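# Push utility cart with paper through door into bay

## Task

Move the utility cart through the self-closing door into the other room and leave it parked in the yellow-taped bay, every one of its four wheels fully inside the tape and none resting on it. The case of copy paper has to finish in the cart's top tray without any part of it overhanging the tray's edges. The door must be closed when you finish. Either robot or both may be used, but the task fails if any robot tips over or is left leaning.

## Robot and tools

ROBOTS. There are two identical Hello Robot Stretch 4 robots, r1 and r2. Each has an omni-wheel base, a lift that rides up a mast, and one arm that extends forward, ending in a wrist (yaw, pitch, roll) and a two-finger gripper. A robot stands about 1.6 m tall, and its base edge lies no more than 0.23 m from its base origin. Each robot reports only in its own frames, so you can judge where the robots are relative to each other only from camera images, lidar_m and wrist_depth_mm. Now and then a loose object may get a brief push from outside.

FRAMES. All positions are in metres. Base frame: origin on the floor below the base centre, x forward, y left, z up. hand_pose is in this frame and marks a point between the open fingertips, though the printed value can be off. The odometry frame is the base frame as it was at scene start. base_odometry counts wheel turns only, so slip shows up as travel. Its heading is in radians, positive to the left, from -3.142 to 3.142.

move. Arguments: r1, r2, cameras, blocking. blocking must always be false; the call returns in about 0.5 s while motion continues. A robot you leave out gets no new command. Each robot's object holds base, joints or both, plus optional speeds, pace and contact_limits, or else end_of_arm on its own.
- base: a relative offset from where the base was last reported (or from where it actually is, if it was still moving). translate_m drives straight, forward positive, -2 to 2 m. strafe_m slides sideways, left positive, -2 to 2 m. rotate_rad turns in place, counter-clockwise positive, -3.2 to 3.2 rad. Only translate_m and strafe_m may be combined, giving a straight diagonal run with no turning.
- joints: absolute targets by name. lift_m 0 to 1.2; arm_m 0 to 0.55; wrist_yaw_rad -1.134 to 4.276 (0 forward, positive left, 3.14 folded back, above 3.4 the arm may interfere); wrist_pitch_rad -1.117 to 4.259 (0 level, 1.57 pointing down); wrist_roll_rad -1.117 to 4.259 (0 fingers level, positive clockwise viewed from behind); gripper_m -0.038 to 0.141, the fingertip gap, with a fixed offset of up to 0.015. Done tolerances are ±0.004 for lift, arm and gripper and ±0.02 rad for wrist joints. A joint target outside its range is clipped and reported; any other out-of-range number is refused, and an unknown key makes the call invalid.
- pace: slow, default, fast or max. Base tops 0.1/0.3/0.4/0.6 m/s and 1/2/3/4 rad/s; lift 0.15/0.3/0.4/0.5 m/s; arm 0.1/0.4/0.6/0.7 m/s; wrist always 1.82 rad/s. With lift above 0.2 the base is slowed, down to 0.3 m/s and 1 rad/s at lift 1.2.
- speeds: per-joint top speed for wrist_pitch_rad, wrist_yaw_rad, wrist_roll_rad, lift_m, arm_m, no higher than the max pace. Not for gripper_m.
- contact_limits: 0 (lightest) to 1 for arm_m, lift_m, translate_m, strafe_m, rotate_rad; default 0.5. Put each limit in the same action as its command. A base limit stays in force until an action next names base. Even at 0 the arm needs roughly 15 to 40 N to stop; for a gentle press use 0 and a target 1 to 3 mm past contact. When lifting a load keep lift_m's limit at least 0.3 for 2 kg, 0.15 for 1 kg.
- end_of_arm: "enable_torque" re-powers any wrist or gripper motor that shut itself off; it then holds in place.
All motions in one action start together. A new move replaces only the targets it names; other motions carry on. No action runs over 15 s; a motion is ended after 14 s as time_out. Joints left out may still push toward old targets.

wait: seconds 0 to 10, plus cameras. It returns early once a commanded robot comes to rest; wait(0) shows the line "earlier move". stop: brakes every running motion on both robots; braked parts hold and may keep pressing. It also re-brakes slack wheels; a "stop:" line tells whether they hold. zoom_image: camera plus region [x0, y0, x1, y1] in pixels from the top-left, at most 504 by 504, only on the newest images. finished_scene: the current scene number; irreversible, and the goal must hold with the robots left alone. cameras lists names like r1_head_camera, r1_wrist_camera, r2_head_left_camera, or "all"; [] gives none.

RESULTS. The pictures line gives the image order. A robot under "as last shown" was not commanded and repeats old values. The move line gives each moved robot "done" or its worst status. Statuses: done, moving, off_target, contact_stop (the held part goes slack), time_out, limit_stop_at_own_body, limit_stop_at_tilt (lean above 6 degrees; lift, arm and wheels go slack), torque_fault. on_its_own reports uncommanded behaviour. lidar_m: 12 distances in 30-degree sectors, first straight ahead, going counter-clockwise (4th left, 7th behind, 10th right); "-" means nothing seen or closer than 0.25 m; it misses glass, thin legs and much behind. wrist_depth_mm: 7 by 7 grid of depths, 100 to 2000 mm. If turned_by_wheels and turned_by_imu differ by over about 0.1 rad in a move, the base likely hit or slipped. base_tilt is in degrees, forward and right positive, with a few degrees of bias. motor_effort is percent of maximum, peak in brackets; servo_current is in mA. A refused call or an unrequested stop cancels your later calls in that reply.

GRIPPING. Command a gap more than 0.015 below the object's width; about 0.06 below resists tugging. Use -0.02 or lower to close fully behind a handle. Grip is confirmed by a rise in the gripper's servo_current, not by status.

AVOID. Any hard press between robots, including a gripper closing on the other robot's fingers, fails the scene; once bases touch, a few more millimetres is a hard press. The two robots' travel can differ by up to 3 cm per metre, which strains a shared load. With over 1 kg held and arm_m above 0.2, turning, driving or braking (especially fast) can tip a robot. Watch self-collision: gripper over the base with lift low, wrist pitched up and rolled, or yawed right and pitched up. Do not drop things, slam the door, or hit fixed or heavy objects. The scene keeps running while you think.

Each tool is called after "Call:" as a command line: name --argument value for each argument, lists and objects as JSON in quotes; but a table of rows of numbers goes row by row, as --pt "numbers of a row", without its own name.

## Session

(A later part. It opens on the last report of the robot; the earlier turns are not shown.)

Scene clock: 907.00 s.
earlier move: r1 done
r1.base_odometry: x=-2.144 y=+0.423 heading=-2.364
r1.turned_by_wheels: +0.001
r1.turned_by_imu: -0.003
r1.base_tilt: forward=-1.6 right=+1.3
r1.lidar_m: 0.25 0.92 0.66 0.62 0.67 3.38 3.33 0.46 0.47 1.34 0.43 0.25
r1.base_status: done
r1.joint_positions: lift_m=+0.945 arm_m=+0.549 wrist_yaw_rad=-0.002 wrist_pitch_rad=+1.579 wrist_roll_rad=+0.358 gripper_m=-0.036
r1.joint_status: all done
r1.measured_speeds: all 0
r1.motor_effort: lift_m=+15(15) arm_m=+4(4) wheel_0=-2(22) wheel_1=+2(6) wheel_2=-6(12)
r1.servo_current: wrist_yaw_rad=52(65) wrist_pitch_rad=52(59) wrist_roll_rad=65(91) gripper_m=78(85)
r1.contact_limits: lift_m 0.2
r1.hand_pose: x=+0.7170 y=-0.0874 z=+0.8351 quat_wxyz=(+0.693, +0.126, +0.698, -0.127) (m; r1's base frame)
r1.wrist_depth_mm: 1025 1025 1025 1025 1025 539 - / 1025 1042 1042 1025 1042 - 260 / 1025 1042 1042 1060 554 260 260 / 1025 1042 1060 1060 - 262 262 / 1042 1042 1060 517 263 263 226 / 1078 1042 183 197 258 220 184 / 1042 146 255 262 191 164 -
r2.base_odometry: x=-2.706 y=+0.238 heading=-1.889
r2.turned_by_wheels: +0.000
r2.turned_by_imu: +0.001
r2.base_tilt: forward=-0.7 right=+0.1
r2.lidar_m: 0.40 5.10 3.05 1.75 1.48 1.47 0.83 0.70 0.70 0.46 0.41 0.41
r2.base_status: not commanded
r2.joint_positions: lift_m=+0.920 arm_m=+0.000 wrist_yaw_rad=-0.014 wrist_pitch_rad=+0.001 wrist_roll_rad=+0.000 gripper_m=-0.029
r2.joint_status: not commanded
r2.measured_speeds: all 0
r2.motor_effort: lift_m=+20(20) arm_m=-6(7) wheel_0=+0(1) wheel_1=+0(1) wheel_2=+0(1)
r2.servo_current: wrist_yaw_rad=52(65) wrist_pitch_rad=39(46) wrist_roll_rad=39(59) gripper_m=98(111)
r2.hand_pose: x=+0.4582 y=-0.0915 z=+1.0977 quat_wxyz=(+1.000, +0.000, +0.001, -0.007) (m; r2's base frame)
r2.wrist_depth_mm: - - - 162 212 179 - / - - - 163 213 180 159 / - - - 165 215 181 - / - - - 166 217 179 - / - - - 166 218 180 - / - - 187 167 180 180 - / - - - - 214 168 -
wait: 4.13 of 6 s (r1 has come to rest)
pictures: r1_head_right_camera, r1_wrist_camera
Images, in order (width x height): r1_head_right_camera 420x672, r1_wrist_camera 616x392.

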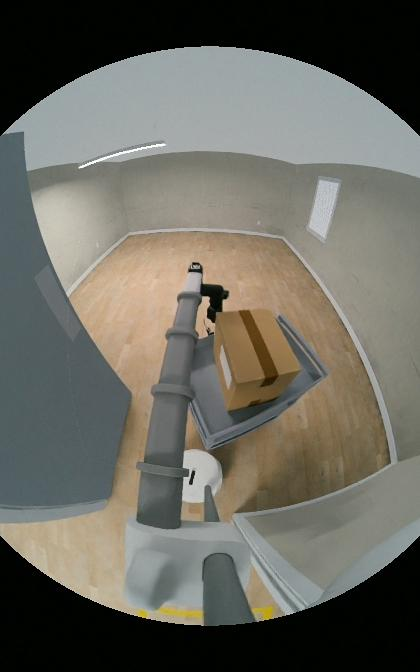

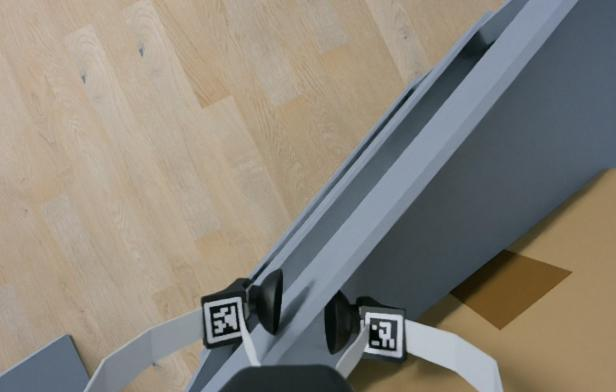

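Call:
move --blocking false --cameras '[]' --r1 '{"joints":{"gripper_m":0.06}}'

Call:
wait --seconds 1.2 --cameras '[]'

Call:
move --blocking false --cameras '[]' --r1 '{"joints":{"lift_m":1.139}}'

Call:
wait --seconds 1.6 --cameras '[]'

Call:
move --blocking false --cameras '[]' --r1 '{"base":{"translate_m":-0.2},"joints":{"arm_m":0.444,"wrist_roll_rad":2.77}}'

Call:
wait --seconds 3 --cameras '["r1_wrist_camera","r1_head_right_camera"]'

Scene clock: 951.97 s.
move: r1 moving
r1.base_odometry: x=-2.144 y=+0.423 heading=-2.364
r1.turned_by_wheels: +0.000
r1.turned_by_imu: -0.003
r1.base_tilt: forward=-1.6 right=+1.2
r1.lidar_m: 0.25 0.90 0.67 0.64 0.67 3.41 3.32 0.47 0.47 1.30 0.43 0.25
r1.base_status: not commanded
r1.joint_positions: lift_m=+0.945 arm_m=+0.549 wrist_yaw_rad=-0.002 wrist_pitch_rad=+1.580 wrist_roll_rad=+0.357 gripper_m=-0.011
r1.joint_status: gripper_m moving
r1.measured_speeds: translate_m=+0.000 strafe_m=+0.000 rotate_rad=+0.000 lift_m=+0.000 arm_m=+0.000 wrist_yaw_rad=+0.000 wrist_pitch_rad=+0.002 wrist_roll_rad=-0.006
r1.motor_effort: lift_m=+15(15) arm_m=+4(4) wheel_0=-3(3) wheel_1=+2(2) wheel_2=-6(6)
r1.servo_current: wrist_yaw_rad=52(65) wrist_pitch_rad=52(59) wrist_roll_rad=52(78) gripper_m=59(72)
r1.contact_limits: lift_m 0.2
r1.hand_pose: x=+0.7168 y=-0.0874 z=+0.8351 quat_wxyz=(+0.693, +0.126, +0.699, -0.127) (m; r1's base frame)
r1.wrist_depth_mm: 1008 1042 1025 1042 1025 554 - / 1025 1025 1042 1025 1042 - 264 / 1042 1042 1042 1042 559 264 265 / 1060 1042 1025 1042 - 264 265 / 1042 1060 1042 521 266 265 227 / 1060 1060 185 199 248 220 186 / 1060 156 179 215 191 164 -
r2: as last shown
r2.turned_by_imu: +0.006
r2.lidar_m: 0.38 5.10 3.07 1.74 1.48 1.46 0.85 0.71 0.71 0.47 0.41 0.40
r2.motor_effort: lift_m=+20(20) arm_m=-6(7) wheel_0=+0(0) wheel_1=+0(0) wheel_2=+0(0)
r2.servo_current: wrist_yaw_rad=52(52) wrist_pitch_rad=39(46) wrist_roll_rad=39(52) gripper_m=98(104)
r2.wrist_depth_mm: - - - 162 212 179 - / - - - 163 213 180 159 / - - - 165 216 182 - / - - - 166 217 179 - / - - - 167 219 179 - / - - 187 167 180 180 - / - - - - 214 168 -
pictures: none
No camera images: "cameras" was empty.

Scene clock: 953.13 s.
earlier move: r1 done
r1.base_odometry: x=-2.144 y=+0.423 heading=-2.363
r1.turned_by_wheels: +0.000
r1.turned_by_imu: +0.000
r1.base_tilt: forward=-1.6 right=+1.3
r1.lidar_m: 0.25 0.90 0.66 0.62 0.68 3.41 3.29 0.42 0.46 1.35 0.42 0.25
r1.base_status: not commanded
r1.joint_positions: lift_m=+0.945 arm_m=+0.549 wrist_yaw_rad=-0.002 wrist_pitch_rad=+1.574 wrist_roll_rad=+0.352 gripper_m=+0.060
r1.joint_status: all done
r1.measured_speeds: all 0
r1.motor_effort: lift_m=+15(15) arm_m=+4(4) wheel_0=-2(3) wheel_1=+2(2) wheel_2=-3(6)
r1.servo_current: wrist_yaw_rad=46(72) wrist_pitch_rad=39(59) wrist_roll_rad=59(78) gripper_m=39(72)
r1.contact_limits: lift_m 0.2
r1.hand_pose: x=+0.7185 y=-0.0874 z=+0.8351 quat_wxyz=(+0.695, +0.125, +0.697, -0.125) (m; r1's base frame)
r1.wrist_depth_mm: 1025 1042 1060 1042 1042 1042 - / 1025 1060 1042 1042 1042 - 260 / 1060 1042 1042 1060 1042 262 263 / 1025 1060 1042 1078 - 263 262 / 1060 1060 1042 1060 262 264 240 / 1060 1042 196 - 187 236 202 / 1060 1042 433 137 236 180 170
r2.base_odometry: x=-2.706 y=+0.238 heading=-1.889
r2.turned_by_wheels: +0.000
r2.turned_by_imu: +0.000
r2.base_tilt: forward=-0.6 right=+0.0
r2.lidar_m: 0.38 5.09 3.08 1.75 1.48 1.47 0.82 0.70 0.71 0.45 0.38 0.37
r2.base_status: not commanded
r2.joint_positions: lift_m=+0.920 arm_m=+0.000 wrist_yaw_rad=-0.014 wrist_pitch_rad=+0.001 wrist_roll_rad=+0.000 gripper_m=-0.029
r2.joint_status: not commanded
r2.measured_speeds: all 0
r2.motor_effort: lift_m=+20(20) arm_m=-6(7) wheel_0=+0(1) wheel_1=+0(0) wheel_2=+0(0)
r2.servo_current: wrist_yaw_rad=52(65) wrist_pitch_rad=39(46) wrist_roll_rad=59(59) gripper_m=104(111)
r2.hand_pose: x=+0.4582 y=-0.0915 z=+1.0977 quat_wxyz=(+1.000, +0.000, +0.001, -0.007) (m; r2's base frame)
r2.wrist_depth_mm: - - - 162 211 179 - / - - - 163 213 180 159 / - - - 165 216 182 - / - - - 166 217 179 - / - - - 167 219 179 - / - - 187 167 180 180 - / - - - - 214 167 -
wait: 1.17 of 1.2 s (r1 has come to rest)
pictures: none
No camera images: "cameras" was empty.

Scene clock: 953.63 s.
move: r1 moving
r1.base_odometry: x=-2.144 y=+0.423 heading=-2.363
r1.turned_by_wheels: +0.000
r1.turned_by_imu: +0.000
r1.base_tilt: forward=-1.6 right=+1.3
r1.lidar_m: 0.25 0.90 0.65 0.63 0.67 3.41 3.34 0.43 0.46 1.32 0.44 0.25
r1.base_status: not commanded
r1.joint_positions: lift_m=+0.983 arm_m=+0.549 wrist_yaw_rad=-0.002 wrist_pitch_rad=+1.573 wrist_roll_rad=+0.352 gripper_m=+0.060
r1.joint_status: lift_m moving
r1.measured_speeds: translate_m=+0.000 strafe_m=+0.000 rotate_rad=+0.000 lift_m=+0.146 arm_m=+0.000 wrist_yaw_rad=+0.000 wrist_pitch_rad=+0.000 wrist_roll_rad=+0.000
r1.motor_effort: lift_m=+26(26) arm_m=+4(4) wheel_0=-2(3) wheel_1=+2(2) wheel_2=-3(4)
r1.servo_current: wrist_yaw_rad=59(59) wrist_pitch_rad=46(46) wrist_roll_rad=46(65) gripper_m=46(46)
r1.hand_pose: x=+0.7185 y=-0.0874 z=+0.8724 quat_wxyz=(+0.695, +0.125, +0.697, -0.125) (m; r1's base frame)
r1.wrist_depth_mm: 1060 1042 1098 1098 1078 1060 - / 1078 1078 1098 1060 1060 307 296 / 1078 1098 1060 1078 1078 298 297 / 1060 1098 1078 1078 296 296 298 / 1060 1078 1078 603 296 297 241 / 1098 1078 195 297 189 235 204 / 1098 1078 285 143 236 180 -
r2: as last shown
r2.base_tilt: forward=-0.7 right=+0.1
r2.lidar_m: 0.40 5.08 3.07 1.74 1.49 1.49 0.84 0.69 0.70 0.47 0.37 0.40
r2.motor_effort: lift_m=+20(21) arm_m=-6(7) wheel_0=+0(1) wheel_1=+0(0) wheel_2=+0(1)
r2.servo_current: wrist_yaw_rad=52(65) wrist_pitch_rad=39(39) wrist_roll_rad=59(59) gripper_m=98(111)
r2.wrist_depth_mm: - - - 162 212 179 - / - - - 163 214 180 159 / - - - 165 216 181 - / - - - 166 216 179 - / - - - 167 218 179 - / - - 187 167 180 180 - / - - - - 213 168 -
pictures: none
No camera images: "cameras" was empty.

Scene clock: 955.03 s.
earlier move: r1 done
r1.base_odometry: x=-2.144 y=+0.423 heading=-2.363
r1.turned_by_wheels: +0.000
r1.turned_by_imu: +0.000
r1.base_tilt: forward=-1.5 right=+1.2
r1.lidar_m: 0.26 0.91 0.64 0.63 0.69 3.39 3.33 0.44 0.46 1.31 0.40 0.25
r1.base_status: not commanded
r1.joint_positions: lift_m=+1.139 arm_m=+0.549 wrist_yaw_rad=-0.002 wrist_pitch_rad=+1.573 wrist_roll_rad=+0.352 gripper_m=+0.060
r1.joint_status: all done
r1.measured_speeds: all 0
r1.motor_effort: lift_m=+24(27) arm_m=+4(4) wheel_0=-3(3) wheel_1=+2(2) wheel_2=-3(4)
r1.servo_current: wrist_yaw_rad=59(72) wrist_pitch_rad=52(52) wrist_roll_rad=39(72) gripper_m=39(52)
r1.hand_pose: x=+0.7185 y=-0.0874 z=+1.0283 quat_wxyz=(+0.695, +0.125, +0.697, -0.125) (m; r1's base frame)
r1.wrist_depth_mm: 1205 1255 1229 1229 1229 1229 - / 1229 1255 1255 1205 1205 452 459 / 1229 1255 1229 1229 699 452 459 / 1205 1255 1229 1229 452 455 315 / 1255 1229 1229 459 459 304 243 / 1255 1255 198 459 189 234 196 / 1255 154 459 143 236 180 -
r2.base_odometry: x=-2.706 y=+0.238 heading=-1.889
r2.turned_by_wheels: +0.000
r2.turned_by_imu: +0.000
r2.base_tilt: forward=-0.7 right=+0.1
r2.lidar_m: 0.39 5.09 3.04 1.75 1.46 1.47 0.83 0.68 0.71 0.47 0.39 0.40
r2.base_status: not commanded
r2.joint_positions: lift_m=+0.920 arm_m=+0.000 wrist_yaw_rad=-0.014 wrist_pitch_rad=+0.001 wrist_roll_rad=+0.000 gripper_m=-0.029
r2.joint_status: not commanded
r2.measured_speeds: all 0
r2.motor_effort: lift_m=+20(21) arm_m=-6(7) wheel_0=+0(1) wheel_1=+0(1) wheel_2=+0(1)
r2.servo_current: wrist_yaw_rad=52(65) wrist_pitch_rad=39(46) wrist_roll_rad=46(59) gripper_m=98(111)
r2.hand_pose: x=+0.4582 y=-0.0915 z=+1.0977 quat_wxyz=(+1.000, +0.000, +0.001, -0.007) (m; r2's base frame)
r2.wrist_depth_mm: - - - 162 213 179 - / - - - 163 213 180 159 / - - - 165 216 182 - / - - - 166 218 178 - / - - - 166 219 179 - / - - 187 167 180 180 - / - - - - 214 167 -
wait: 1.40 of 1.6 s (r1 has come to rest)
pictures: none
No camera images: "cameras" was empty.

Scene clock: 955.53 s.
move: r1 moving
r1.base_odometry: x=-2.122 y=+0.445 heading=-2.364
r1.turned_by_wheels: +0.000
r1.turned_by_imu: -0.001
r1.base_tilt: forward=-1.5 right=+1.3
r1.lidar_m: 0.25 0.88 0.67 0.62 0.66 3.40 3.30 0.44 0.42 1.22 0.51 0.25
r1.base_status: translate_m moving
r1.joint_positions: lift_m=+1.139 arm_m=+0.498 wrist_yaw_rad=+0.002 wrist_pitch_rad=+1.560 wrist_roll_rad=+0.928 gripper_m=+0.060
r1.joint_status: arm_m moving; wrist_roll_rad moving
r1.measured_speeds: translate_m=-0.121 strafe_m=-0.001 rotate_rad=-0.001 lift_m=+0.000 arm_m=-0.193 wrist_yaw_rad=+0.011 wrist_pitch_rad=-0.055 wrist_roll_rad=+1.827
r1.motor_effort: lift_m=+24(24) arm_m=-6(9) wheel_0=-8(9) wheel_1=-6(7) wheel_2=+12(12)
r1.servo_current: wrist_yaw_rad=39(59) wrist_pitch_rad=59(59) wrist_roll_rad=111(143) gripper_m=39(46)
r1.hand_pose: x=+0.6726 y=-0.0874 z=+1.0284 quat_wxyz=(+0.636, +0.318, +0.629, -0.314) (m; r1's base frame)
r1.wrist_depth_mm: 1255 1255 1281 1255 459 191 179 / 1281 1281 1229 1255 455 179 179 / 1281 1255 1255 459 336 - - / 1281 1255 1255 455 232 179 - / 1255 1255 1281 459 178 178 177 / 1281 1255 195 187 178 178 178 / 1229 1255 459 179 159 177 176
r2: as last shown
r2.base_tilt: forward=-0.6 right=+0.1
r2.lidar_m: 0.40 5.10 3.08 1.70 1.46 1.47 0.83 0.70 0.71 0.48 0.39 0.40
r2.motor_effort: lift_m=+20(20) arm_m=-6(7) wheel_0=+0(0) wheel_1=+0(0) wheel_2=+0(0)
r2.servo_current: wrist_yaw_rad=46(59) wrist_pitch_rad=39(46) wrist_roll_rad=39(59) gripper_m=98(104)
r2.wrist_depth_mm: - - - 162 212 179 - / - - - 163 213 181 160 / - - - 165 216 182 - / - - - 166 218 178 - / - - - 167 219 180 - / - - 187 167 180 181 - / - - - - 214 168 -
pictures: none
No camera images: "cameras" was empty.

Scene clock: 957.30 s.
earlier move: r1 contact_stop
r1.base_odometry: x=-2.027 y=+0.518 heading=-2.364
r1.turned_by_wheels: +0.000
r1.turned_by_imu: -0.016
r1.base_tilt: forward=-1.6 right=+1.2
r1.lidar_m: 0.25 0.31 0.65 0.60 0.62 3.29 3.17 3.25 0.37 0.69 0.25 0.25
r1.base_status: translate_m contact_stop (by the wheels' count: -0.149 of -0.200)
r1.joint_positions: lift_m=+1.139 arm_m=+0.444 wrist_yaw_rad=+0.002 wrist_pitch_rad=+1.569 wrist_roll_rad=+2.768 gripper_m=+0.060
r1.joint_status: all done
r1.measured_speeds: all 0
r1.on_its_own: the wheels are slack since a contact_stop
r1.motor_effort: lift_m=+21(24) arm_m=+0(15) wheel_0=-1(13) wheel_1=+0(10) wheel_2=+0(30)
r1.servo_current: wrist_yaw_rad=59(72) wrist_pitch_rad=39(189) wrist_roll_rad=46(143) gripper_m=46(52)
r1.hand_pose: x=+0.6156 y=-0.0874 z=+1.0287 quat_wxyz=(+0.132, +0.695, +0.132, -0.694) (m; r1's base frame)
r1.wrist_depth_mm: 178 178 - 178 178 191 418 / 178 178 178 178 211 459 1255 / 178 177 178 263 455 1281 1229 / 179 179 259 455 1255 1255 1229 / 455 455 449 452 1229 1229 - / - 452 196 1205 187 1229 - / - 153 1255 153 1229 1182 -
r2.base_odometry: x=-2.706 y=+0.238 heading=-1.889
r2.turned_by_wheels: +0.000
r2.turned_by_imu: +0.000
r2.base_tilt: forward=-0.6 right=+0.0
r2.lidar_m: 0.38 5.09 3.06 1.75 1.47 1.46 0.83 0.69 0.71 0.49 0.39 0.38
r2.base_status: not commanded
r2.joint_positions: lift_m=+0.920 arm_m=+0.000 wrist_yaw_rad=-0.014 wrist_pitch_rad=+0.001 wrist_roll_rad=+0.000 gripper_m=-0.029
r2.joint_status: not commanded
r2.measured_speeds: all 0
r2.motor_effort: lift_m=+20(20) arm_m=-7(7) wheel_0=+0(1) wheel_1=+0(0) wheel_2=+0(0)
r2.servo_current: wrist_yaw_rad=46(59) wrist_pitch_rad=39(52) wrist_roll_rad=46(59) gripper_m=98(104)
r2.hand_pose: x=+0.4582 y=-0.0915 z=+1.0977 quat_wxyz=(+1.000, +0.000, +0.001, -0.007) (m; r2's base frame)
r2.wrist_depth_mm: - - - 161 212 179 - / - - - 162 214 180 159 / - - - 165 216 182 - / - - - 166 218 179 - / - - - 167 220 179 - / - - 187 167 180 180 - / - - - - 214 168 -
wait: 1.77 of 3 s (r1 has come to rest)
pictures: r1_head_right_camera, r1_wrist_camera
Images, in order (width x height): r1_head_right_camera 420x672, r1_wrist_camera 616x392.

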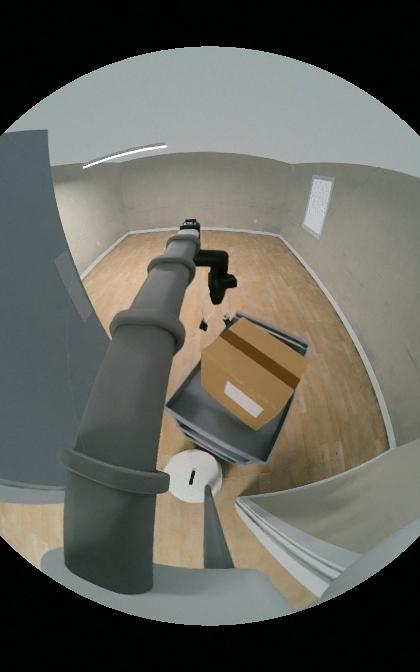

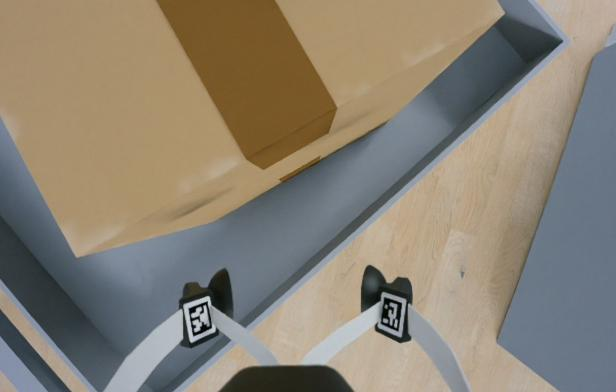

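Call:
move --blocking false --cameras '[]' --r1 '{"joints":{"lift_m":1.195}}'

Call:
wait --seconds 1.2 --cameras '["r1_wrist_camera"]'

Call:
move --blocking false --cameras '[]' --r1 '{"base":{"translate_m":-0.35},"joints":{"arm_m":0.379,"wrist_roll_rad":2.13}}'

Call:
wait --seconds 4 --cameras '["r1_wrist_camera","r1_head_right_camera"]'

Scene clock: 992.23 s.
move: r1 moving
r1.base_odometry: x=-2.027 y=+0.518 heading=-2.364
r1.turned_by_wheels: +0.000
r1.turned_by_imu: -0.002
r1.base_tilt: forward=-1.6 right=+1.3
r1.lidar_m: 0.25 0.30 0.64 0.60 0.65 3.27 3.18 3.25 0.34 0.71 0.25 0.25
r1.base_status: not commanded
r1.joint_positions: lift_m=+1.175 arm_m=+0.444 wrist_yaw_rad=+0.002 wrist_pitch_rad=+1.569 wrist_roll_rad=+2.768 gripper_m=+0.060
r1.joint_status: lift_m moving
r1.measured_speeds: translate_m=+0.000 strafe_m=+0.000 rotate_rad=+0.000 lift_m=+0.114 arm_m=+0.000 wrist_yaw_rad=+0.000 wrist_pitch_rad=+0.000 wrist_roll_rad=+0.000
r1.on_its_own: the wheels are slack since a contact_stop
r1.motor_effort: lift_m=+24(28) arm_m=-3(4) wheel_0=+0(1) wheel_1=+0(0) wheel_2=+0(0)
r1.servo_current: wrist_yaw_rad=59(65) wrist_pitch_rad=39(46) wrist_roll_rad=59(65) gripper_m=39(46)
r1.hand_pose: x=+0.6156 y=-0.0874 z=+1.0649 quat_wxyz=(+0.132, +0.695, +0.132, -0.694) (m; r1's base frame)
r1.wrist_depth_mm: 211 212 - 211 212 424 1308 / 211 211 211 211 212 488 1281 / 488 211 211 279 488 1255 1308 / 488 211 258 488 1308 1308 1281 / 488 488 484 492 1255 1255 - / - 484 195 1281 187 1281 - / - 141 1281 153 1281 1281 -
r2: as last shown
r2.turned_by_imu: +0.005
r2.base_tilt: forward=-0.6 right=+0.1
r2.lidar_m: 0.39 5.06 3.08 1.76 1.48 1.47 0.85 0.73 0.71 0.47 0.40 0.40
r2.motor_effort: lift_m=+20(20) arm_m=-6(7) wheel_0=+0(0) wheel_1=+0(0) wheel_2=+0(0)
r2.servo_current: wrist_yaw_rad=46(59) wrist_pitch_rad=33(46) wrist_roll_rad=52(52) gripper_m=104(104)
r2.wrist_depth_mm: - - - 162 212 179 - / - - - 163 213 180 159 / - - - 165 215 182 - / - - - 166 217 179 - / - - - 167 219 180 - / - - 187 167 180 180 - / - - - - 214 168 -
pictures: none
No camera images: "cameras" was empty.

Scene clock: 992.87 s.
earlier move: r1 done
r1.base_odometry: x=-2.027 y=+0.518 heading=-2.364
r1.turned_by_wheels: +0.000
r1.turned_by_imu: +0.000
r1.base_tilt: forward=-1.6 right=+1.3
r1.lidar_m: 0.25 0.30 0.62 0.59 0.67 3.29 3.17 3.25 0.38 0.73 0.25 0.25
r1.base_status: not commanded
r1.joint_positions: lift_m=+1.195 arm_m=+0.444 wrist_yaw_rad=+0.002 wrist_pitch_rad=+1.569 wrist_roll_rad=+2.768 gripper_m=+0.060
r1.joint_status: all done
r1.measured_speeds: all 0
r1.on_its_own: the wheels are slack since a contact_stop
r1.motor_effort: lift_m=+24(28) arm_m=-4(4) wheel_0=+0(1) wheel_1=+0(0) wheel_2=+0(0)
r1.servo_current: wrist_yaw_rad=33(72) wrist_pitch_rad=39(46) wrist_roll_rad=46(65) gripper_m=46(46)
r1.hand_pose: x=+0.6156 y=-0.0874 z=+1.0844 quat_wxyz=(+0.132, +0.695, +0.132, -0.694) (m; r1's base frame)
r1.wrist_depth_mm: 234 235 - 234 235 469 1366 / 233 234 234 233 236 512 1281 / 508 234 234 315 508 1308 1281 / 508 234 254 512 1308 1308 1308 / 504 512 512 512 1308 1281 - / - 508 194 1281 188 1281 - / 1308 141 1308 153 1308 1281 -
r2.base_odometry: x=-2.706 y=+0.238 heading=-1.889
r2.turned_by_wheels: +0.000
r2.turned_by_imu: +0.000
r2.base_tilt: forward=-0.6 right=+0.1
r2.lidar_m: 0.41 5.11 3.09 1.71 1.47 1.48 0.83 0.71 0.70 0.47 0.40 0.38
r2.base_status: not commanded
r2.joint_positions: lift_m=+0.920 arm_m=+0.000 wrist_yaw_rad=-0.014 wrist_pitch_rad=+0.001 wrist_roll_rad=+0.000 gripper_m=-0.029
r2.joint_status: not commanded
r2.measured_speeds: all 0
r2.motor_effort: lift_m=+20(20) arm_m=-7(7) wheel_0=+1(1) wheel_1=+0(0) wheel_2=+0(0)
r2.servo_current: wrist_yaw_rad=52(65) wrist_pitch_rad=46(46) wrist_roll_rad=52(59) gripper_m=98(104)
r2.hand_pose: x=+0.4582 y=-0.0915 z=+1.0977 quat_wxyz=(+1.000, +0.000, +0.001, -0.007) (m; r2's base frame)
r2.wrist_depth_mm: - - - 162 213 179 - / - - - 163 213 181 159 / - - - 165 216 182 - / - - - 166 216 178 - / - - - 166 219 179 - / - - 187 167 180 180 - / - - - - 215 168 -
wait: 0.63 of 1.2 s (r1 has come to rest)
pictures: r1_wrist_camera
Images, in order (width x height): r1_wrist_camera 616x392.

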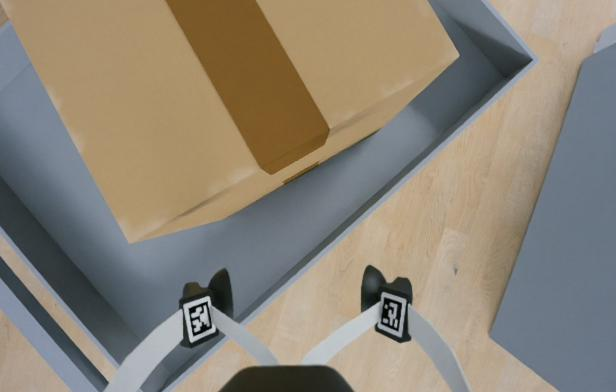

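Scene clock: 993.37 s.
move: r1 moving
r1.base_odometry: x=-2.005 y=+0.540 heading=-2.364
r1.turned_by_wheels: +0.000
r1.turned_by_imu: +0.000
r1.base_tilt: forward=-1.6 right=+1.2
r1.lidar_m: 0.25 0.35 0.64 0.59 0.68 3.24 3.16 3.21 0.34 0.62 0.25 0.25
r1.base_status: translate_m moving
r1.joint_positions: lift_m=+1.195 arm_m=+0.397 wrist_yaw_rad=+0.002 wrist_pitch_rad=+1.569 wrist_roll_rad=+2.227 gripper_m=+0.060
r1.joint_status: arm_m moving; wrist_roll_rad moving
r1.measured_speeds: translate_m=-0.122 strafe_m=+0.001 rotate_rad=+0.000 lift_m=+0.000 arm_m=-0.127 wrist_yaw_rad=+0.000 wrist_pitch_rad=+0.000 wrist_roll_rad=-1.235
r1.motor_effort: lift_m=+24(24) arm_m=-2(7) wheel_0=-5(8) wheel_1=-6(8) wheel_2=+9(9)
r1.servo_current: wrist_yaw_rad=46(65) wrist_pitch_rad=39(46) wrist_roll_rad=46(111) gripper_m=39(46)
r1.hand_pose: x=+0.5689 y=-0.0874 z=+1.0844 quat_wxyz=(+0.313, +0.635, +0.313, -0.633) (m; r1's base frame)
r1.wrist_depth_mm: 512 233 235 233 234 235 1281 / 508 234 234 234 234 234 1308 / 508 234 235 235 234 455 1281 / 512 233 234 234 234 480 1255 / - 508 508 508 508 1308 1308 / - 508 193 1336 186 1281 - / 1308 1281 1281 153 1281 - -
r2: as last shown
r2.lidar_m: 0.39 5.10 3.09 1.72 1.49 1.49 0.82 0.70 0.71 0.49 0.40 0.39
r2.motor_effort: lift_m=+20(21) arm_m=-6(7) wheel_0=+0(0) wheel_1=+0(0) wheel_2=+0(0)
r2.servo_current: wrist_yaw_rad=59(65) wrist_pitch_rad=39(46) wrist_roll_rad=39(59) gripper_m=104(104)
r2.wrist_depth_mm: - - - 162 212 179 - / - - - 163 213 180 159 / - - - 165 215 182 - / - - - 166 217 179 - / - - - 167 220 179 - / - - 187 167 180 180 - / - - - - 215 168 -
pictures: none
No camera images: "cameras" was empty.

Scene clock: 995.53 s.
earlier move: r1 done
r1.base_odometry: x=-1.778 y=+0.763 heading=-2.365
r1.turned_by_wheels: +0.000
r1.turned_by_imu: +0.000
r1.base_tilt: forward=-1.6 right=+1.2
r1.lidar_m: 0.52 0.90 0.66 0.63 2.63 2.92 2.80 2.89 2.32 0.31 0.30 0.49
r1.base_status: done
r1.joint_positions: lift_m=+1.195 arm_m=+0.379 wrist_yaw_rad=+0.002 wrist_pitch_rad=+1.569 wrist_roll_rad=+2.132 gripper_m=+0.060
r1.joint_status: all done
r1.measured_speeds: all 0
r1.motor_effort: lift_m=+19(24) arm_m=+0(8) wheel_0=-2(8) wheel_1=-3(8) wheel_2=+0(13)
r1.servo_current: wrist_yaw_rad=39(65) wrist_pitch_rad=33(52) wrist_roll_rad=46(111) gripper_m=46(52)
r1.hand_pose: x=+0.5505 y=-0.0874 z=+1.0847 quat_wxyz=(+0.343, +0.619, +0.342, -0.618) (m; r1's base frame)
r1.wrist_depth_mm: 1281 1308 1281 1308 1281 1308 1308 / 251 496 517 1281 1308 1078 1308 / 234 334 512 1308 1281 1078 1308 / 233 342 512 1281 1281 1205 1308 / 233 349 512 1308 1281 1281 1308 / 240 351 196 508 187 1308 1308 / 244 293 512 143 1255 - -
r2.base_odometry: x=-2.706 y=+0.238 heading=-1.889
r2.turned_by_wheels: +0.000
r2.turned_by_imu: +0.000
r2.base_tilt: forward=-0.6 right=+0.1
r2.lidar_m: 0.39 5.09 3.06 1.73 1.48 1.48 0.82 0.69 0.70 0.46 0.39 0.39
r2.base_status: not commanded
r2.joint_positions: lift_m=+0.920 arm_m=+0.000 wrist_yaw_rad=-0.014 wrist_pitch_rad=+0.001 wrist_roll_rad=+0.000 gripper_m=-0.029
r2.joint_status: not commanded
r2.measured_speeds: all 0
r2.motor_effort: lift_m=+20(21) arm_m=-6(7) wheel_0=+0(1) wheel_1=+0(1) wheel_2=+0(0)
r2.servo_current: wrist_yaw_rad=65(65) wrist_pitch_rad=46(46) wrist_roll_rad=39(59) gripper_m=104(111)
r2.hand_pose: x=+0.4582 y=-0.0915 z=+1.0977 quat_wxyz=(+1.000, +0.000, +0.001, -0.007) (m; r2's base frame)
r2.wrist_depth_mm: - - - 162 213 179 - / - - - 163 213 180 159 / - - - 165 216 181 - / - - - 166 218 179 - / - - - 166 219 179 - / - - 187 167 180 181 - / - - - - 214 168 -
wait: 2.17 of 4 s (r1 has come to rest)
pictures: r1_head_right_camera, r1_wrist_camera
Images, in order (width x height): r1_head_right_camera 420x672, r1_wrist_camera 616x392.

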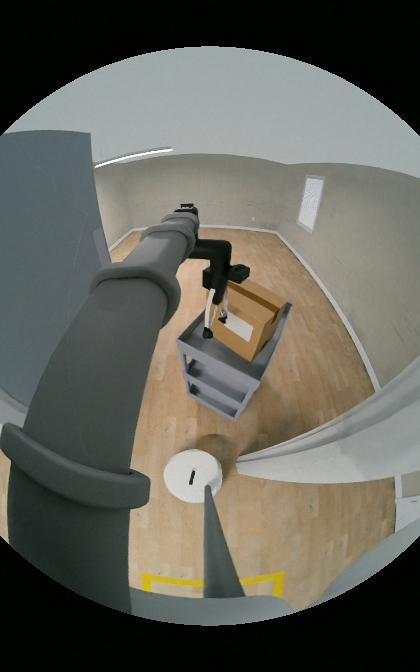

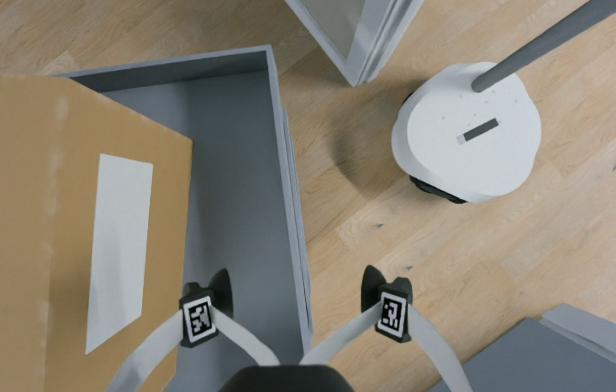

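Call:
move --blocking false --cameras '[]' --r1 '{"base":{"translate_m":0.013,"strafe_m":-0.007},"joints":{"lift_m":1.0,"wrist_roll_rad":2.0}}'

Call:
wait --seconds 2 --cameras '["r1_wrist_camera"]'

Scene clock: 1015.63 s.
move: r1 moving
r1.base_odometry: x=-1.792 y=+0.759 heading=-2.364
r1.turned_by_wheels: +0.000
r1.turned_by_imu: -0.001
r1.base_tilt: forward=-1.6 right=+1.2
r1.lidar_m: 0.51 0.91 0.66 0.64 2.65 2.93 2.81 2.91 2.31 0.29 0.30 0.48
r1.base_status: translate_m moving; strafe_m moving
r1.joint_positions: lift_m=+1.157 arm_m=+0.379 wrist_yaw_rad=+0.002 wrist_pitch_rad=+1.569 wrist_roll_rad=+2.002 gripper_m=+0.060
r1.joint_status: lift_m moving; wrist_roll_rad moving
r1.measured_speeds: translate_m=+0.000 strafe_m=+0.000 rotate_rad=+0.000 lift_m=-0.146 arm_m=+0.000 wrist_yaw_rad=+0.000 wrist_pitch_rad=+0.000 wrist_roll_rad=-0.001
r1.motor_effort: lift_m=+11(18) arm_m=+4(4) wheel_0=+2(9) wheel_1=+2(3) wheel_2=+0(9)
r1.servo_current: wrist_yaw_rad=65(65) wrist_pitch_rad=46(52) wrist_roll_rad=39(72) gripper_m=46(46)
r1.hand_pose: x=+0.5505 y=-0.0874 z=+1.0473 quat_wxyz=(+0.382, +0.596, +0.382, -0.595) (m; r1's base frame)
r1.wrist_depth_mm: 202 410 469 1255 1138 1255 1308 / 202 245 480 480 1281 1255 1281 / 202 267 480 480 1255 1042 1255 / 202 294 480 480 1229 1078 1229 / 209 314 477 480 1255 1281 1255 / 221 330 195 480 188 1281 1255 / 233 290 480 143 1281 1255 1281
r2: as last shown
r2.turned_by_imu: +0.003
r2.lidar_m: 0.39 5.09 3.07 1.74 1.48 1.47 0.82 0.72 0.70 0.46 0.40 0.40
r2.motor_effort: lift_m=+20(20) arm_m=-6(7) wheel_0=+0(1) wheel_1=+0(0) wheel_2=+0(0)
r2.servo_current: wrist_yaw_rad=52(65) wrist_pitch_rad=33(46) wrist_roll_rad=46(52) gripper_m=111(111)
r2.wrist_depth_mm: - - - 162 213 179 - / - - - 163 213 180 159 / - - - 166 216 182 - / - - - 166 217 179 - / - - - 167 219 180 - / - - 186 167 180 181 - / - - - - 214 168 -
pictures: none
No camera images: "cameras" was empty.

Scene clock: 1017.03 s.
earlier move: r1 done
r1.base_odometry: x=-1.792 y=+0.759 heading=-2.364
r1.turned_by_wheels: +0.000
r1.turned_by_imu: +0.000
r1.base_tilt: forward=-1.6 right=+1.2
r1.lidar_m: 0.51 0.90 0.64 0.66 2.63 2.93 2.80 2.91 2.30 0.28 0.31 0.49
r1.base_status: done
r1.joint_positions: lift_m=+1.000 arm_m=+0.379 wrist_yaw_rad=+0.002 wrist_pitch_rad=+1.569 wrist_roll_rad=+2.002 gripper_m=+0.060
r1.joint_status: all done
r1.measured_speeds: all 0
r1.motor_effort: lift_m=+12(18) arm_m=+4(4) wheel_0=+2(9) wheel_1=+2(3) wheel_2=-2(9)
r1.servo_current: wrist_yaw_rad=65(65) wrist_pitch_rad=33(52) wrist_roll_rad=46(78) gripper_m=39(46)
r1.hand_pose: x=+0.5505 y=-0.0874 z=+0.8903 quat_wxyz=(+0.382, +0.596, +0.382, -0.595) (m; r1's base frame)
r1.wrist_depth_mm: 165 317 320 319 1042 1118 1098 / 173 247 317 319 1118 976 904 / 182 267 317 317 1098 904 878 / 193 290 317 317 1118 904 904 / 211 319 315 319 1118 1098 1118 / 219 319 210 317 188 1098 1118 / 231 286 320 143 1138 1098 1118
r2.base_odometry: x=-2.706 y=+0.238 heading=-1.889
r2.turned_by_wheels: +0.000
r2.turned_by_imu: +0.000
r2.base_tilt: forward=-0.7 right=+0.1
r2.lidar_m: 0.40 5.11 3.04 1.75 1.47 1.48 0.84 0.69 0.70 0.47 0.38 0.38
r2.base_status: not commanded
r2.joint_positions: lift_m=+0.920 arm_m=+0.000 wrist_yaw_rad=-0.014 wrist_pitch_rad=+0.001 wrist_roll_rad=+0.000 gripper_m=-0.029
r2.joint_status: not commanded
r2.measured_speeds: all 0
r2.motor_effort: lift_m=+20(21) arm_m=-6(7) wheel_0=+0(1) wheel_1=+0(0) wheel_2=+0(1)
r2.servo_current: wrist_yaw_rad=52(65) wrist_pitch_rad=39(46) wrist_roll_rad=46(65) gripper_m=104(111)
r2.hand_pose: x=+0.4582 y=-0.0915 z=+1.0977 quat_wxyz=(+1.000, +0.000, +0.001, -0.007) (m; r2's base frame)
r2.wrist_depth_mm: - - - 162 213 179 - / - - - 163 213 180 160 / - - - 165 216 182 - / - - - 166 219 178 - / - - - 167 219 179 - / - - 187 167 180 180 - / - - - - 214 168 -
wait: 1.40 of 2 s (r1 has come to rest)
pictures: r1_wrist_camera
Images, in order (width x height): r1_wrist_camera 616x392.

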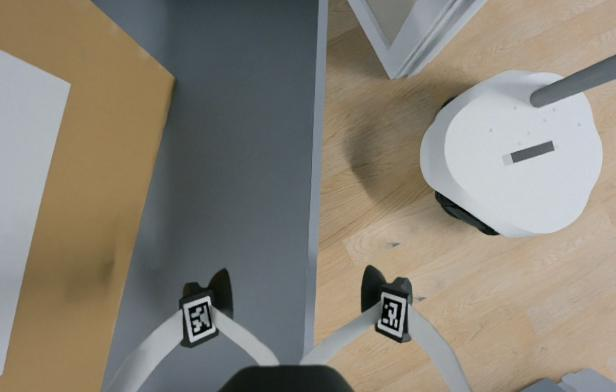

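Call:
move --blocking false --cameras '[]' --r1 '{"joints":{"lift_m":0.945},"contact_limits":{"lift_m":0.2}}'

Call:
wait --seconds 1 --cameras '[]'

Call:
move --blocking false --cameras '[]' --r1 '{"joints":{"gripper_m":-0.037}}'

Call:
wait --seconds 2 --cameras '[]'

Call:
move --blocking false --cameras '[]' --r1 '{"base":{"translate_m":0.2,"strafe_m":0.25},"joints":{"wrist_roll_rad":2.65},"speeds":{"wrist_roll_rad":0.2},"pace":"slow"}'

Call:
wait --seconds 6 --cameras '["r1_wrist_camera","r1_head_right_camera"]'

Scene clock: 1027.83 s.
move: r1 moving
r1.base_odometry: x=-1.792 y=+0.759 heading=-2.364
r1.turned_by_wheels: +0.000
r1.turned_by_imu: -0.001
r1.base_tilt: forward=-1.6 right=+1.2
r1.lidar_m: 0.49 0.93 0.65 0.63 2.63 2.93 2.81 2.90 2.30 0.29 0.30 0.50
r1.base_status: not commanded
r1.joint_positions: lift_m=+0.964 arm_m=+0.379 wrist_yaw_rad=+0.002 wrist_pitch_rad=+1.569 wrist_roll_rad=+2.002 gripper_m=+0.060
r1.joint_status: lift_m moving
r1.measured_speeds: translate_m=+0.000 strafe_m=+0.000 rotate_rad=+0.000 lift_m=-0.112 arm_m=+0.000 wrist_yaw_rad=+0.000 wrist_pitch_rad=+0.000 wrist_roll_rad=+0.000
r1.motor_effort: lift_m=+12(12) arm_m=+4(4) wheel_0=+2(2) wheel_1=+2(2) wheel_2=-2(2)
r1.servo_current: wrist_yaw_rad=46(65) wrist_pitch_rad=46(52) wrist_roll_rad=65(65) gripper_m=46(52)
r1.contact_limits: lift_m 0.2
r1.hand_pose: x=+0.5505 y=-0.0874 z=+0.8540 quat_wxyz=(+0.382, +0.596, +0.382, -0.595) (m; r1's base frame)
r1.wrist_depth_mm: 165 285 286 286 1060 1078 1078 / 173 248 285 287 1078 931 878 / 183 264 285 286 1060 854 866 / 202 283 285 286 1060 854 866 / 209 285 286 286 1078 1078 1078 / 219 285 211 285 187 1098 1078 / 232 285 285 143 1078 1078 1078
r2: as last shown
r2.turned_by_imu: +0.002
r2.base_tilt: forward=-0.6 right=+0.1
r2.lidar_m: 0.36 5.09 3.07 1.73 1.47 1.48 0.86 0.69 0.72 0.47 0.40 0.39
r2.motor_effort: lift_m=+20(20) arm_m=-6(7) wheel_0=+0(0) wheel_1=+0(0) wheel_2=+0(0)
r2.servo_current: wrist_yaw_rad=59(59) wrist_pitch_rad=33(46) wrist_roll_rad=46(59) gripper_m=104(104)
r2.wrist_depth_mm: - - - 162 213 179 - / - - - 163 214 181 159 / - - - 165 216 182 - / - - - 165 217 179 - / - - - 167 219 180 - / - - 187 167 180 180 - / - - - - 214 168 -
pictures: none
No camera images: "cameras" was empty.

Scene clock: 1028.47 s.
earlier move: r1 done
r1.base_odometry: x=-1.792 y=+0.759 heading=-2.364
r1.turned_by_wheels: +0.000
r1.turned_by_imu: +0.000
r1.base_tilt: forward=-1.6 right=+1.3
r1.lidar_m: 0.52 0.91 0.65 0.64 2.62 2.93 2.80 2.92 2.31 0.30 0.30 0.48
r1.base_status: not commanded
r1.joint_positions: lift_m=+0.945 arm_m=+0.379 wrist_yaw_rad=+0.002 wrist_pitch_rad=+1.569 wrist_roll_rad=+2.002 gripper_m=+0.060
r1.joint_status: all done
r1.measured_speeds: all 0
r1.motor_effort: lift_m=+13(13) arm_m=+4(4) wheel_0=+2(2) wheel_1=+2(2) wheel_2=-2(2)
r1.servo_current: wrist_yaw_rad=59(65) wrist_pitch_rad=46(52) wrist_roll_rad=52(65) gripper_m=39(52)
r1.contact_limits: lift_m 0.2
r1.hand_pose: x=+0.5505 y=-0.0874 z=+0.8353 quat_wxyz=(+0.382, +0.596, +0.382, -0.595) (m; r1's base frame)
r1.wrist_depth_mm: 165 263 263 264 976 1060 1042 / 173 246 264 263 1060 917 842 / 184 263 263 262 1060 842 842 / 201 263 263 263 1060 842 831 / 208 263 260 260 1042 1060 1042 / 217 262 211 263 188 1025 1042 / 232 262 263 137 1078 1042 1060
r2.base_odometry: x=-2.706 y=+0.238 heading=-1.889
r2.turned_by_wheels: +0.000
r2.turned_by_imu: +0.000
r2.base_tilt: forward=-0.7 right=+0.1
r2.lidar_m: 0.39 5.11 3.07 1.75 1.48 1.47 0.86 0.70 0.71 0.46 0.40 0.41
r2.base_status: not commanded
r2.joint_positions: lift_m=+0.920 arm_m=+0.000 wrist_yaw_rad=-0.014 wrist_pitch_rad=+0.001 wrist_roll_rad=+0.000 gripper_m=-0.029
r2.joint_status: not commanded
r2.measured_speeds: all 0
r2.motor_effort: lift_m=+20(20) arm_m=-6(7) wheel_0=+0(0) wheel_1=+0(0) wheel_2=+0(0)
r2.servo_current: wrist_yaw_rad=59(59) wrist_pitch_rad=33(46) wrist_roll_rad=46(59) gripper_m=98(104)
r2.hand_pose: x=+0.4582 y=-0.0915 z=+1.0977 quat_wxyz=(+1.000, +0.000, +0.001, -0.007) (m; r2's base frame)
r2.wrist_depth_mm: - - - 162 212 179 - / - - - 163 214 180 159 / - - - 165 216 182 - / - - - 166 218 179 - / - - - 166 219 180 - / - - 187 167 180 180 - / - - - - 214 168 -
wait: 0.63 of 1 s (r1 has come to rest)
pictures: none
No camera images: "cameras" was empty.

Scene clock: 1028.97 s.
move: r1 moving
r1.base_odometry: x=-1.792 y=+0.759 heading=-2.364
r1.turned_by_wheels: +0.000
r1.turned_by_imu: +0.000
r1.base_tilt: forward=-1.6 right=+1.3
r1.lidar_m: 0.51 0.90 0.64 0.65 2.62 2.94 2.80 2.92 2.31 0.29 0.29 0.47
r1.base_status: not commanded
r1.joint_positions: lift_m=+0.945 arm_m=+0.379 wrist_yaw_rad=+0.002 wrist_pitch_rad=+1.569 wrist_roll_rad=+2.002 gripper_m=+0.041
r1.joint_status: gripper_m moving
r1.measured_speeds: all 0
r1.motor_effort: lift_m=+13(13) arm_m=+4(4) wheel_0=+2(2) wheel_1=+1(2) wheel_2=-2(2)
r1.servo_current: wrist_yaw_rad=46(65) wrist_pitch_rad=39(46) wrist_roll_rad=39(52) gripper_m=104(104)
r1.contact_limits: lift_m 0.2
r1.hand_pose: x=+0.5505 y=-0.0874 z=+0.8353 quat_wxyz=(+0.382, +0.596, +0.382, -0.595) (m; r1's base frame)
r1.wrist_depth_mm: 166 262 264 263 960 1042 1060 / 173 247 262 263 1060 904 854 / 183 262 264 262 1042 854 854 / 202 262 263 263 1060 842 842 / 208 262 265 264 1060 1060 1042 / 217 262 208 263 191 1060 1060 / 232 262 263 143 1060 1060 1042
r2: as last shown
r2.base_tilt: forward=-0.6 right=+0.1
r2.lidar_m: 0.40 5.12 3.08 1.76 1.48 1.48 0.84 0.71 0.72 0.48 0.39 0.40
r2.motor_effort: lift_m=+20(20) arm_m=-6(7) wheel_0=+0(0) wheel_1=+0(0) wheel_2=+0(1)
r2.servo_current: wrist_yaw_rad=39(72) wrist_pitch_rad=39(46) wrist_roll_rad=46(52) gripper_m=98(104)
r2.wrist_depth_mm: - - - 161 212 179 - / - - - 163 213 181 160 / - - - 165 216 182 - / - - - 166 218 179 - / - - - 167 218 179 - / - - 187 167 180 181 - / - - - - 215 167 -
pictures: none
No camera images: "cameras" was empty.

Scene clock: 1030.13 s.
earlier move: r1 done
r1.base_odometry: x=-1.792 y=+0.759 heading=-2.364
r1.turned_by_wheels: +0.000
r1.turned_by_imu: +0.000
r1.base_tilt: forward=-1.6 right=+1.3
r1.lidar_m: 0.52 0.89 0.65 0.62 2.62 2.94 2.80 2.91 2.31 0.28 0.29 0.47
r1.base_status: not commanded
r1.joint_positions: lift_m=+0.945 arm_m=+0.379 wrist_yaw_rad=+0.002 wrist_pitch_rad=+1.571 wrist_roll_rad=+2.002 gripper_m=-0.036
r1.joint_status: all done
r1.measured_speeds: all 0
r1.motor_effort: lift_m=+15(15) arm_m=+4(4) wheel_0=+2(2) wheel_1=+2(2) wheel_2=-2(2)
r1.servo_current: wrist_yaw_rad=52(65) wrist_pitch_rad=39(46) wrist_roll_rad=52(65) gripper_m=78(143)
r1.contact_limits: lift_m 0.2
r1.hand_pose: x=+0.5500 y=-0.0874 z=+0.8351 quat_wxyz=(+0.382, +0.595, +0.382, -0.595) (m; r1's base frame)
r1.wrist_depth_mm: 181 259 259 260 976 1042 1078 / 188 258 260 263 1060 842 842 / 196 259 262 262 1060 842 854 / 206 259 260 262 1060 854 866 / 219 259 259 260 1060 1060 1060 / 228 259 208 198 180 1060 1060 / 243 258 258 181 1042 132 1060
r2.base_odometry: x=-2.706 y=+0.238 heading=-1.889
r2.turned_by_wheels: +0.000
r2.turned_by_imu: +0.000
r2.base_tilt: forward=-0.6 right=+0.1
r2.lidar_m: 0.41 5.09 3.07 1.75 1.48 1.48 0.85 0.69 0.69 0.46 0.40 0.40
r2.base_status: not commanded
r2.joint_positions: lift_m=+0.920 arm_m=+0.000 wrist_yaw_rad=-0.014 wrist_pitch_rad=+0.001 wrist_roll_rad=+0.000 gripper_m=-0.029
r2.joint_status: not commanded
r2.measured_speeds: all 0
r2.motor_effort: lift_m=+20(20) arm_m=-6(7) wheel_0=+0(0) wheel_1=+0(1) wheel_2=+0(1)
r2.servo_current: wrist_yaw_rad=52(72) wrist_pitch_rad=33(46) wrist_roll_rad=46(59) gripper_m=98(104)
r2.hand_pose: x=+0.4582 y=-0.0915 z=+1.0977 quat_wxyz=(+1.000, +0.000, +0.001, -0.007) (m; r2's base frame)
r2.wrist_depth_mm: - - - 162 212 178 - / - - - 163 213 181 159 / - - - 165 216 181 - / - - - 165 218 179 - / - - - 166 220 179 - / - - 187 167 180 180 - / - - - - 214 168 -
wait: 1.17 of 2 s (r1 has come to rest)
pictures: none
No camera images: "cameras" was empty.

Scene clock: 1030.63 s.
move: r1 moving
r1.base_odometry: x=-1.791 y=+0.746 heading=-2.365
r1.turned_by_wheels: -0.001
r1.turned_by_imu: -0.001
r1.base_tilt: forward=-1.6 right=+1.3
r1.lidar_m: 0.51 0.91 0.65 0.63 2.61 2.92 2.82 2.93 2.32 0.31 0.32 0.49
r1.base_status: translate_m moving; strafe_m moving
r1.joint_positions: lift_m=+0.945 arm_m=+0.379 wrist_yaw_rad=+0.001 wrist_pitch_rad=+1.574 wrist_roll_rad=+2.084 gripper_m=-0.036
r1.joint_status: wrist_roll_rad moving
r1.measured_speeds: translate_m=+0.032 strafe_m=+0.039 rotate_rad=-0.001 lift_m=+0.000 arm_m=+0.000 wrist_yaw_rad=+0.000 wrist_pitch_rad=+0.005 wrist_roll_rad=+0.196
r1.motor_effort: lift_m=+15(15) arm_m=+3(4) wheel_0=-7(8) wheel_1=+6(6) wheel_2=-9(11)
r1.servo_current: wrist_yaw_rad=65(72) wrist_pitch_rad=46(46) wrist_roll_rad=65(85) gripper_m=72(78)
r1.contact_limits: lift_m 0.2
r1.hand_pose: x=+0.5491 y=-0.0874 z=+0.8351 quat_wxyz=(+0.357, +0.609, +0.358, -0.611) (m; r1's base frame)
r1.wrist_depth_mm: 180 264 263 264 960 1098 1078 / 193 262 262 263 1060 854 854 / 204 260 262 263 1060 866 854 / 206 259 260 262 1042 854 854 / 218 260 260 262 1060 1042 1078 / 227 259 202 197 178 1060 1078 / 235 259 259 161 1042 133 1060
r2: as last shown
r2.base_tilt: forward=-0.7 right=+0.1
r2.lidar_m: 0.38 5.10 3.06 1.75 1.48 1.48 0.86 0.70 0.72 0.46 0.38 0.38
r2.motor_effort: lift_m=+20(20) arm_m=-7(7) wheel_0=+0(1) wheel_1=+0(0) wheel_2=+0(1)
r2.servo_current: wrist_yaw_rad=59(65) wrist_pitch_rad=39(46) wrist_roll_rad=52(52) gripper_m=104(104)
r2.wrist_depth_mm: - - - 161 213 179 - / - - - 163 213 180 159 / - - - 165 216 182 - / - - - 166 218 179 - / - - - 167 218 180 - / - - 187 167 180 180 - / - - - - 213 167 -
pictures: none
No camera images: "cameras" was empty.

Scene clock: 1034.60 s.
earlier move: r1 done
r1.base_odometry: x=-1.759 y=+0.441 heading=-2.365
r1.turned_by_wheels: +0.000
r1.turned_by_imu: -0.001
r1.base_tilt: forward=-1.6 right=+1.3
r1.lidar_m: 0.52 0.55 0.38 0.38 0.43 3.14 3.01 3.11 0.57 0.55 0.44 0.45
r1.base_status: done
r1.joint_positions: lift_m=+0.945 arm_m=+0.379 wrist_yaw_rad=+0.001 wrist_pitch_rad=+1.576 wrist_roll_rad=+2.646 gripper_m=-0.036
r1.joint_status: all done
r1.measured_speeds: all 0
r1.motor_effort: lift_m=+15(15) arm_m=+4(4) wheel_0=-5(16) wheel_1=+2(7) wheel_2=-7(11)
r1.servo_current: wrist_yaw_rad=46(72) wrist_pitch_rad=52(52) wrist_roll_rad=52(91) gripper_m=65(78)
r1.contact_limits: lift_m 0.2
r1.hand_pose: x=+0.5484 y=-0.0874 z=+0.8351 quat_wxyz=(+0.174, +0.683, +0.174, -0.687) (m; r1's base frame)
r1.wrist_depth_mm: 265 263 1060 1060 842 866 1078 / 264 264 265 1042 842 854 1078 / 262 264 263 1078 1042 1060 1078 / 262 263 263 1060 1060 1078 - / 260 262 262 1025 1042 1042 - / 259 259 183 198 179 1060 - / 259 145 - 182 1042 - -
r2.base_odometry: x=-2.706 y=+0.238 heading=-1.889
r2.turned_by_wheels: +0.000
r2.turned_by_imu: +0.001
r2.base_tilt: forward=-0.7 right=+0.1
r2.lidar_m: 0.39 5.10 3.09 1.76 1.47 1.47 0.84 0.71 0.71 0.46 0.38 0.39
r2.base_status: not commanded
r2.joint_positions: lift_m=+0.920 arm_m=+0.000 wrist_yaw_rad=-0.014 wrist_pitch_rad=+0.001 wrist_roll_rad=+0.000 gripper_m=-0.029
r2.joint_status: not commanded
r2.measured_speeds: all 0
r2.motor_effort: lift_m=+20(20) arm_m=-6(7) wheel_0=+0(1) wheel_1=+0(1) wheel_2=+0(1)
r2.servo_current: wrist_yaw_rad=46(65) wrist_pitch_rad=33(46) wrist_roll_rad=65(65) gripper_m=104(111)
r2.hand_pose: x=+0.4582 y=-0.0915 z=+1.0977 quat_wxyz=(+1.000, +0.000, +0.001, -0.007) (m; r2's base frame)
r2.wrist_depth_mm: - - - 162 212 179 - / - - - 163 213 180 159 / - - - 165 216 181 - / - - - 166 217 178 - / - - - 167 219 180 - / - - 187 167 180 180 - / - - - - 215 167 -
wait: 3.97 of 6 s (r1 has come to rest)
pictures: r1_head_right_camera, r1_wrist_camera
Images, in order (width x height): r1_head_right_camera 420x672, r1_wrist_camera 616x392.

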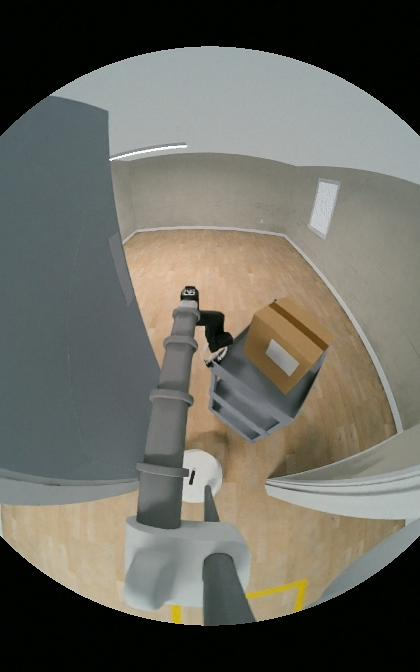

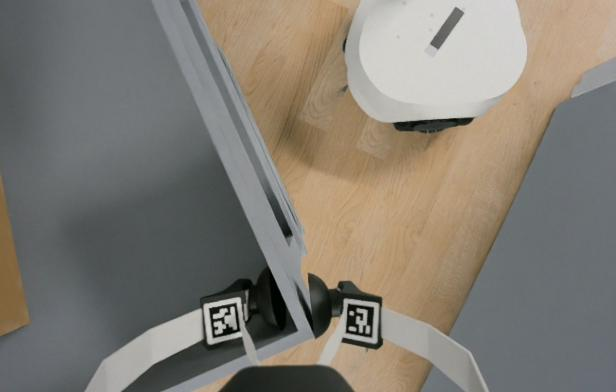

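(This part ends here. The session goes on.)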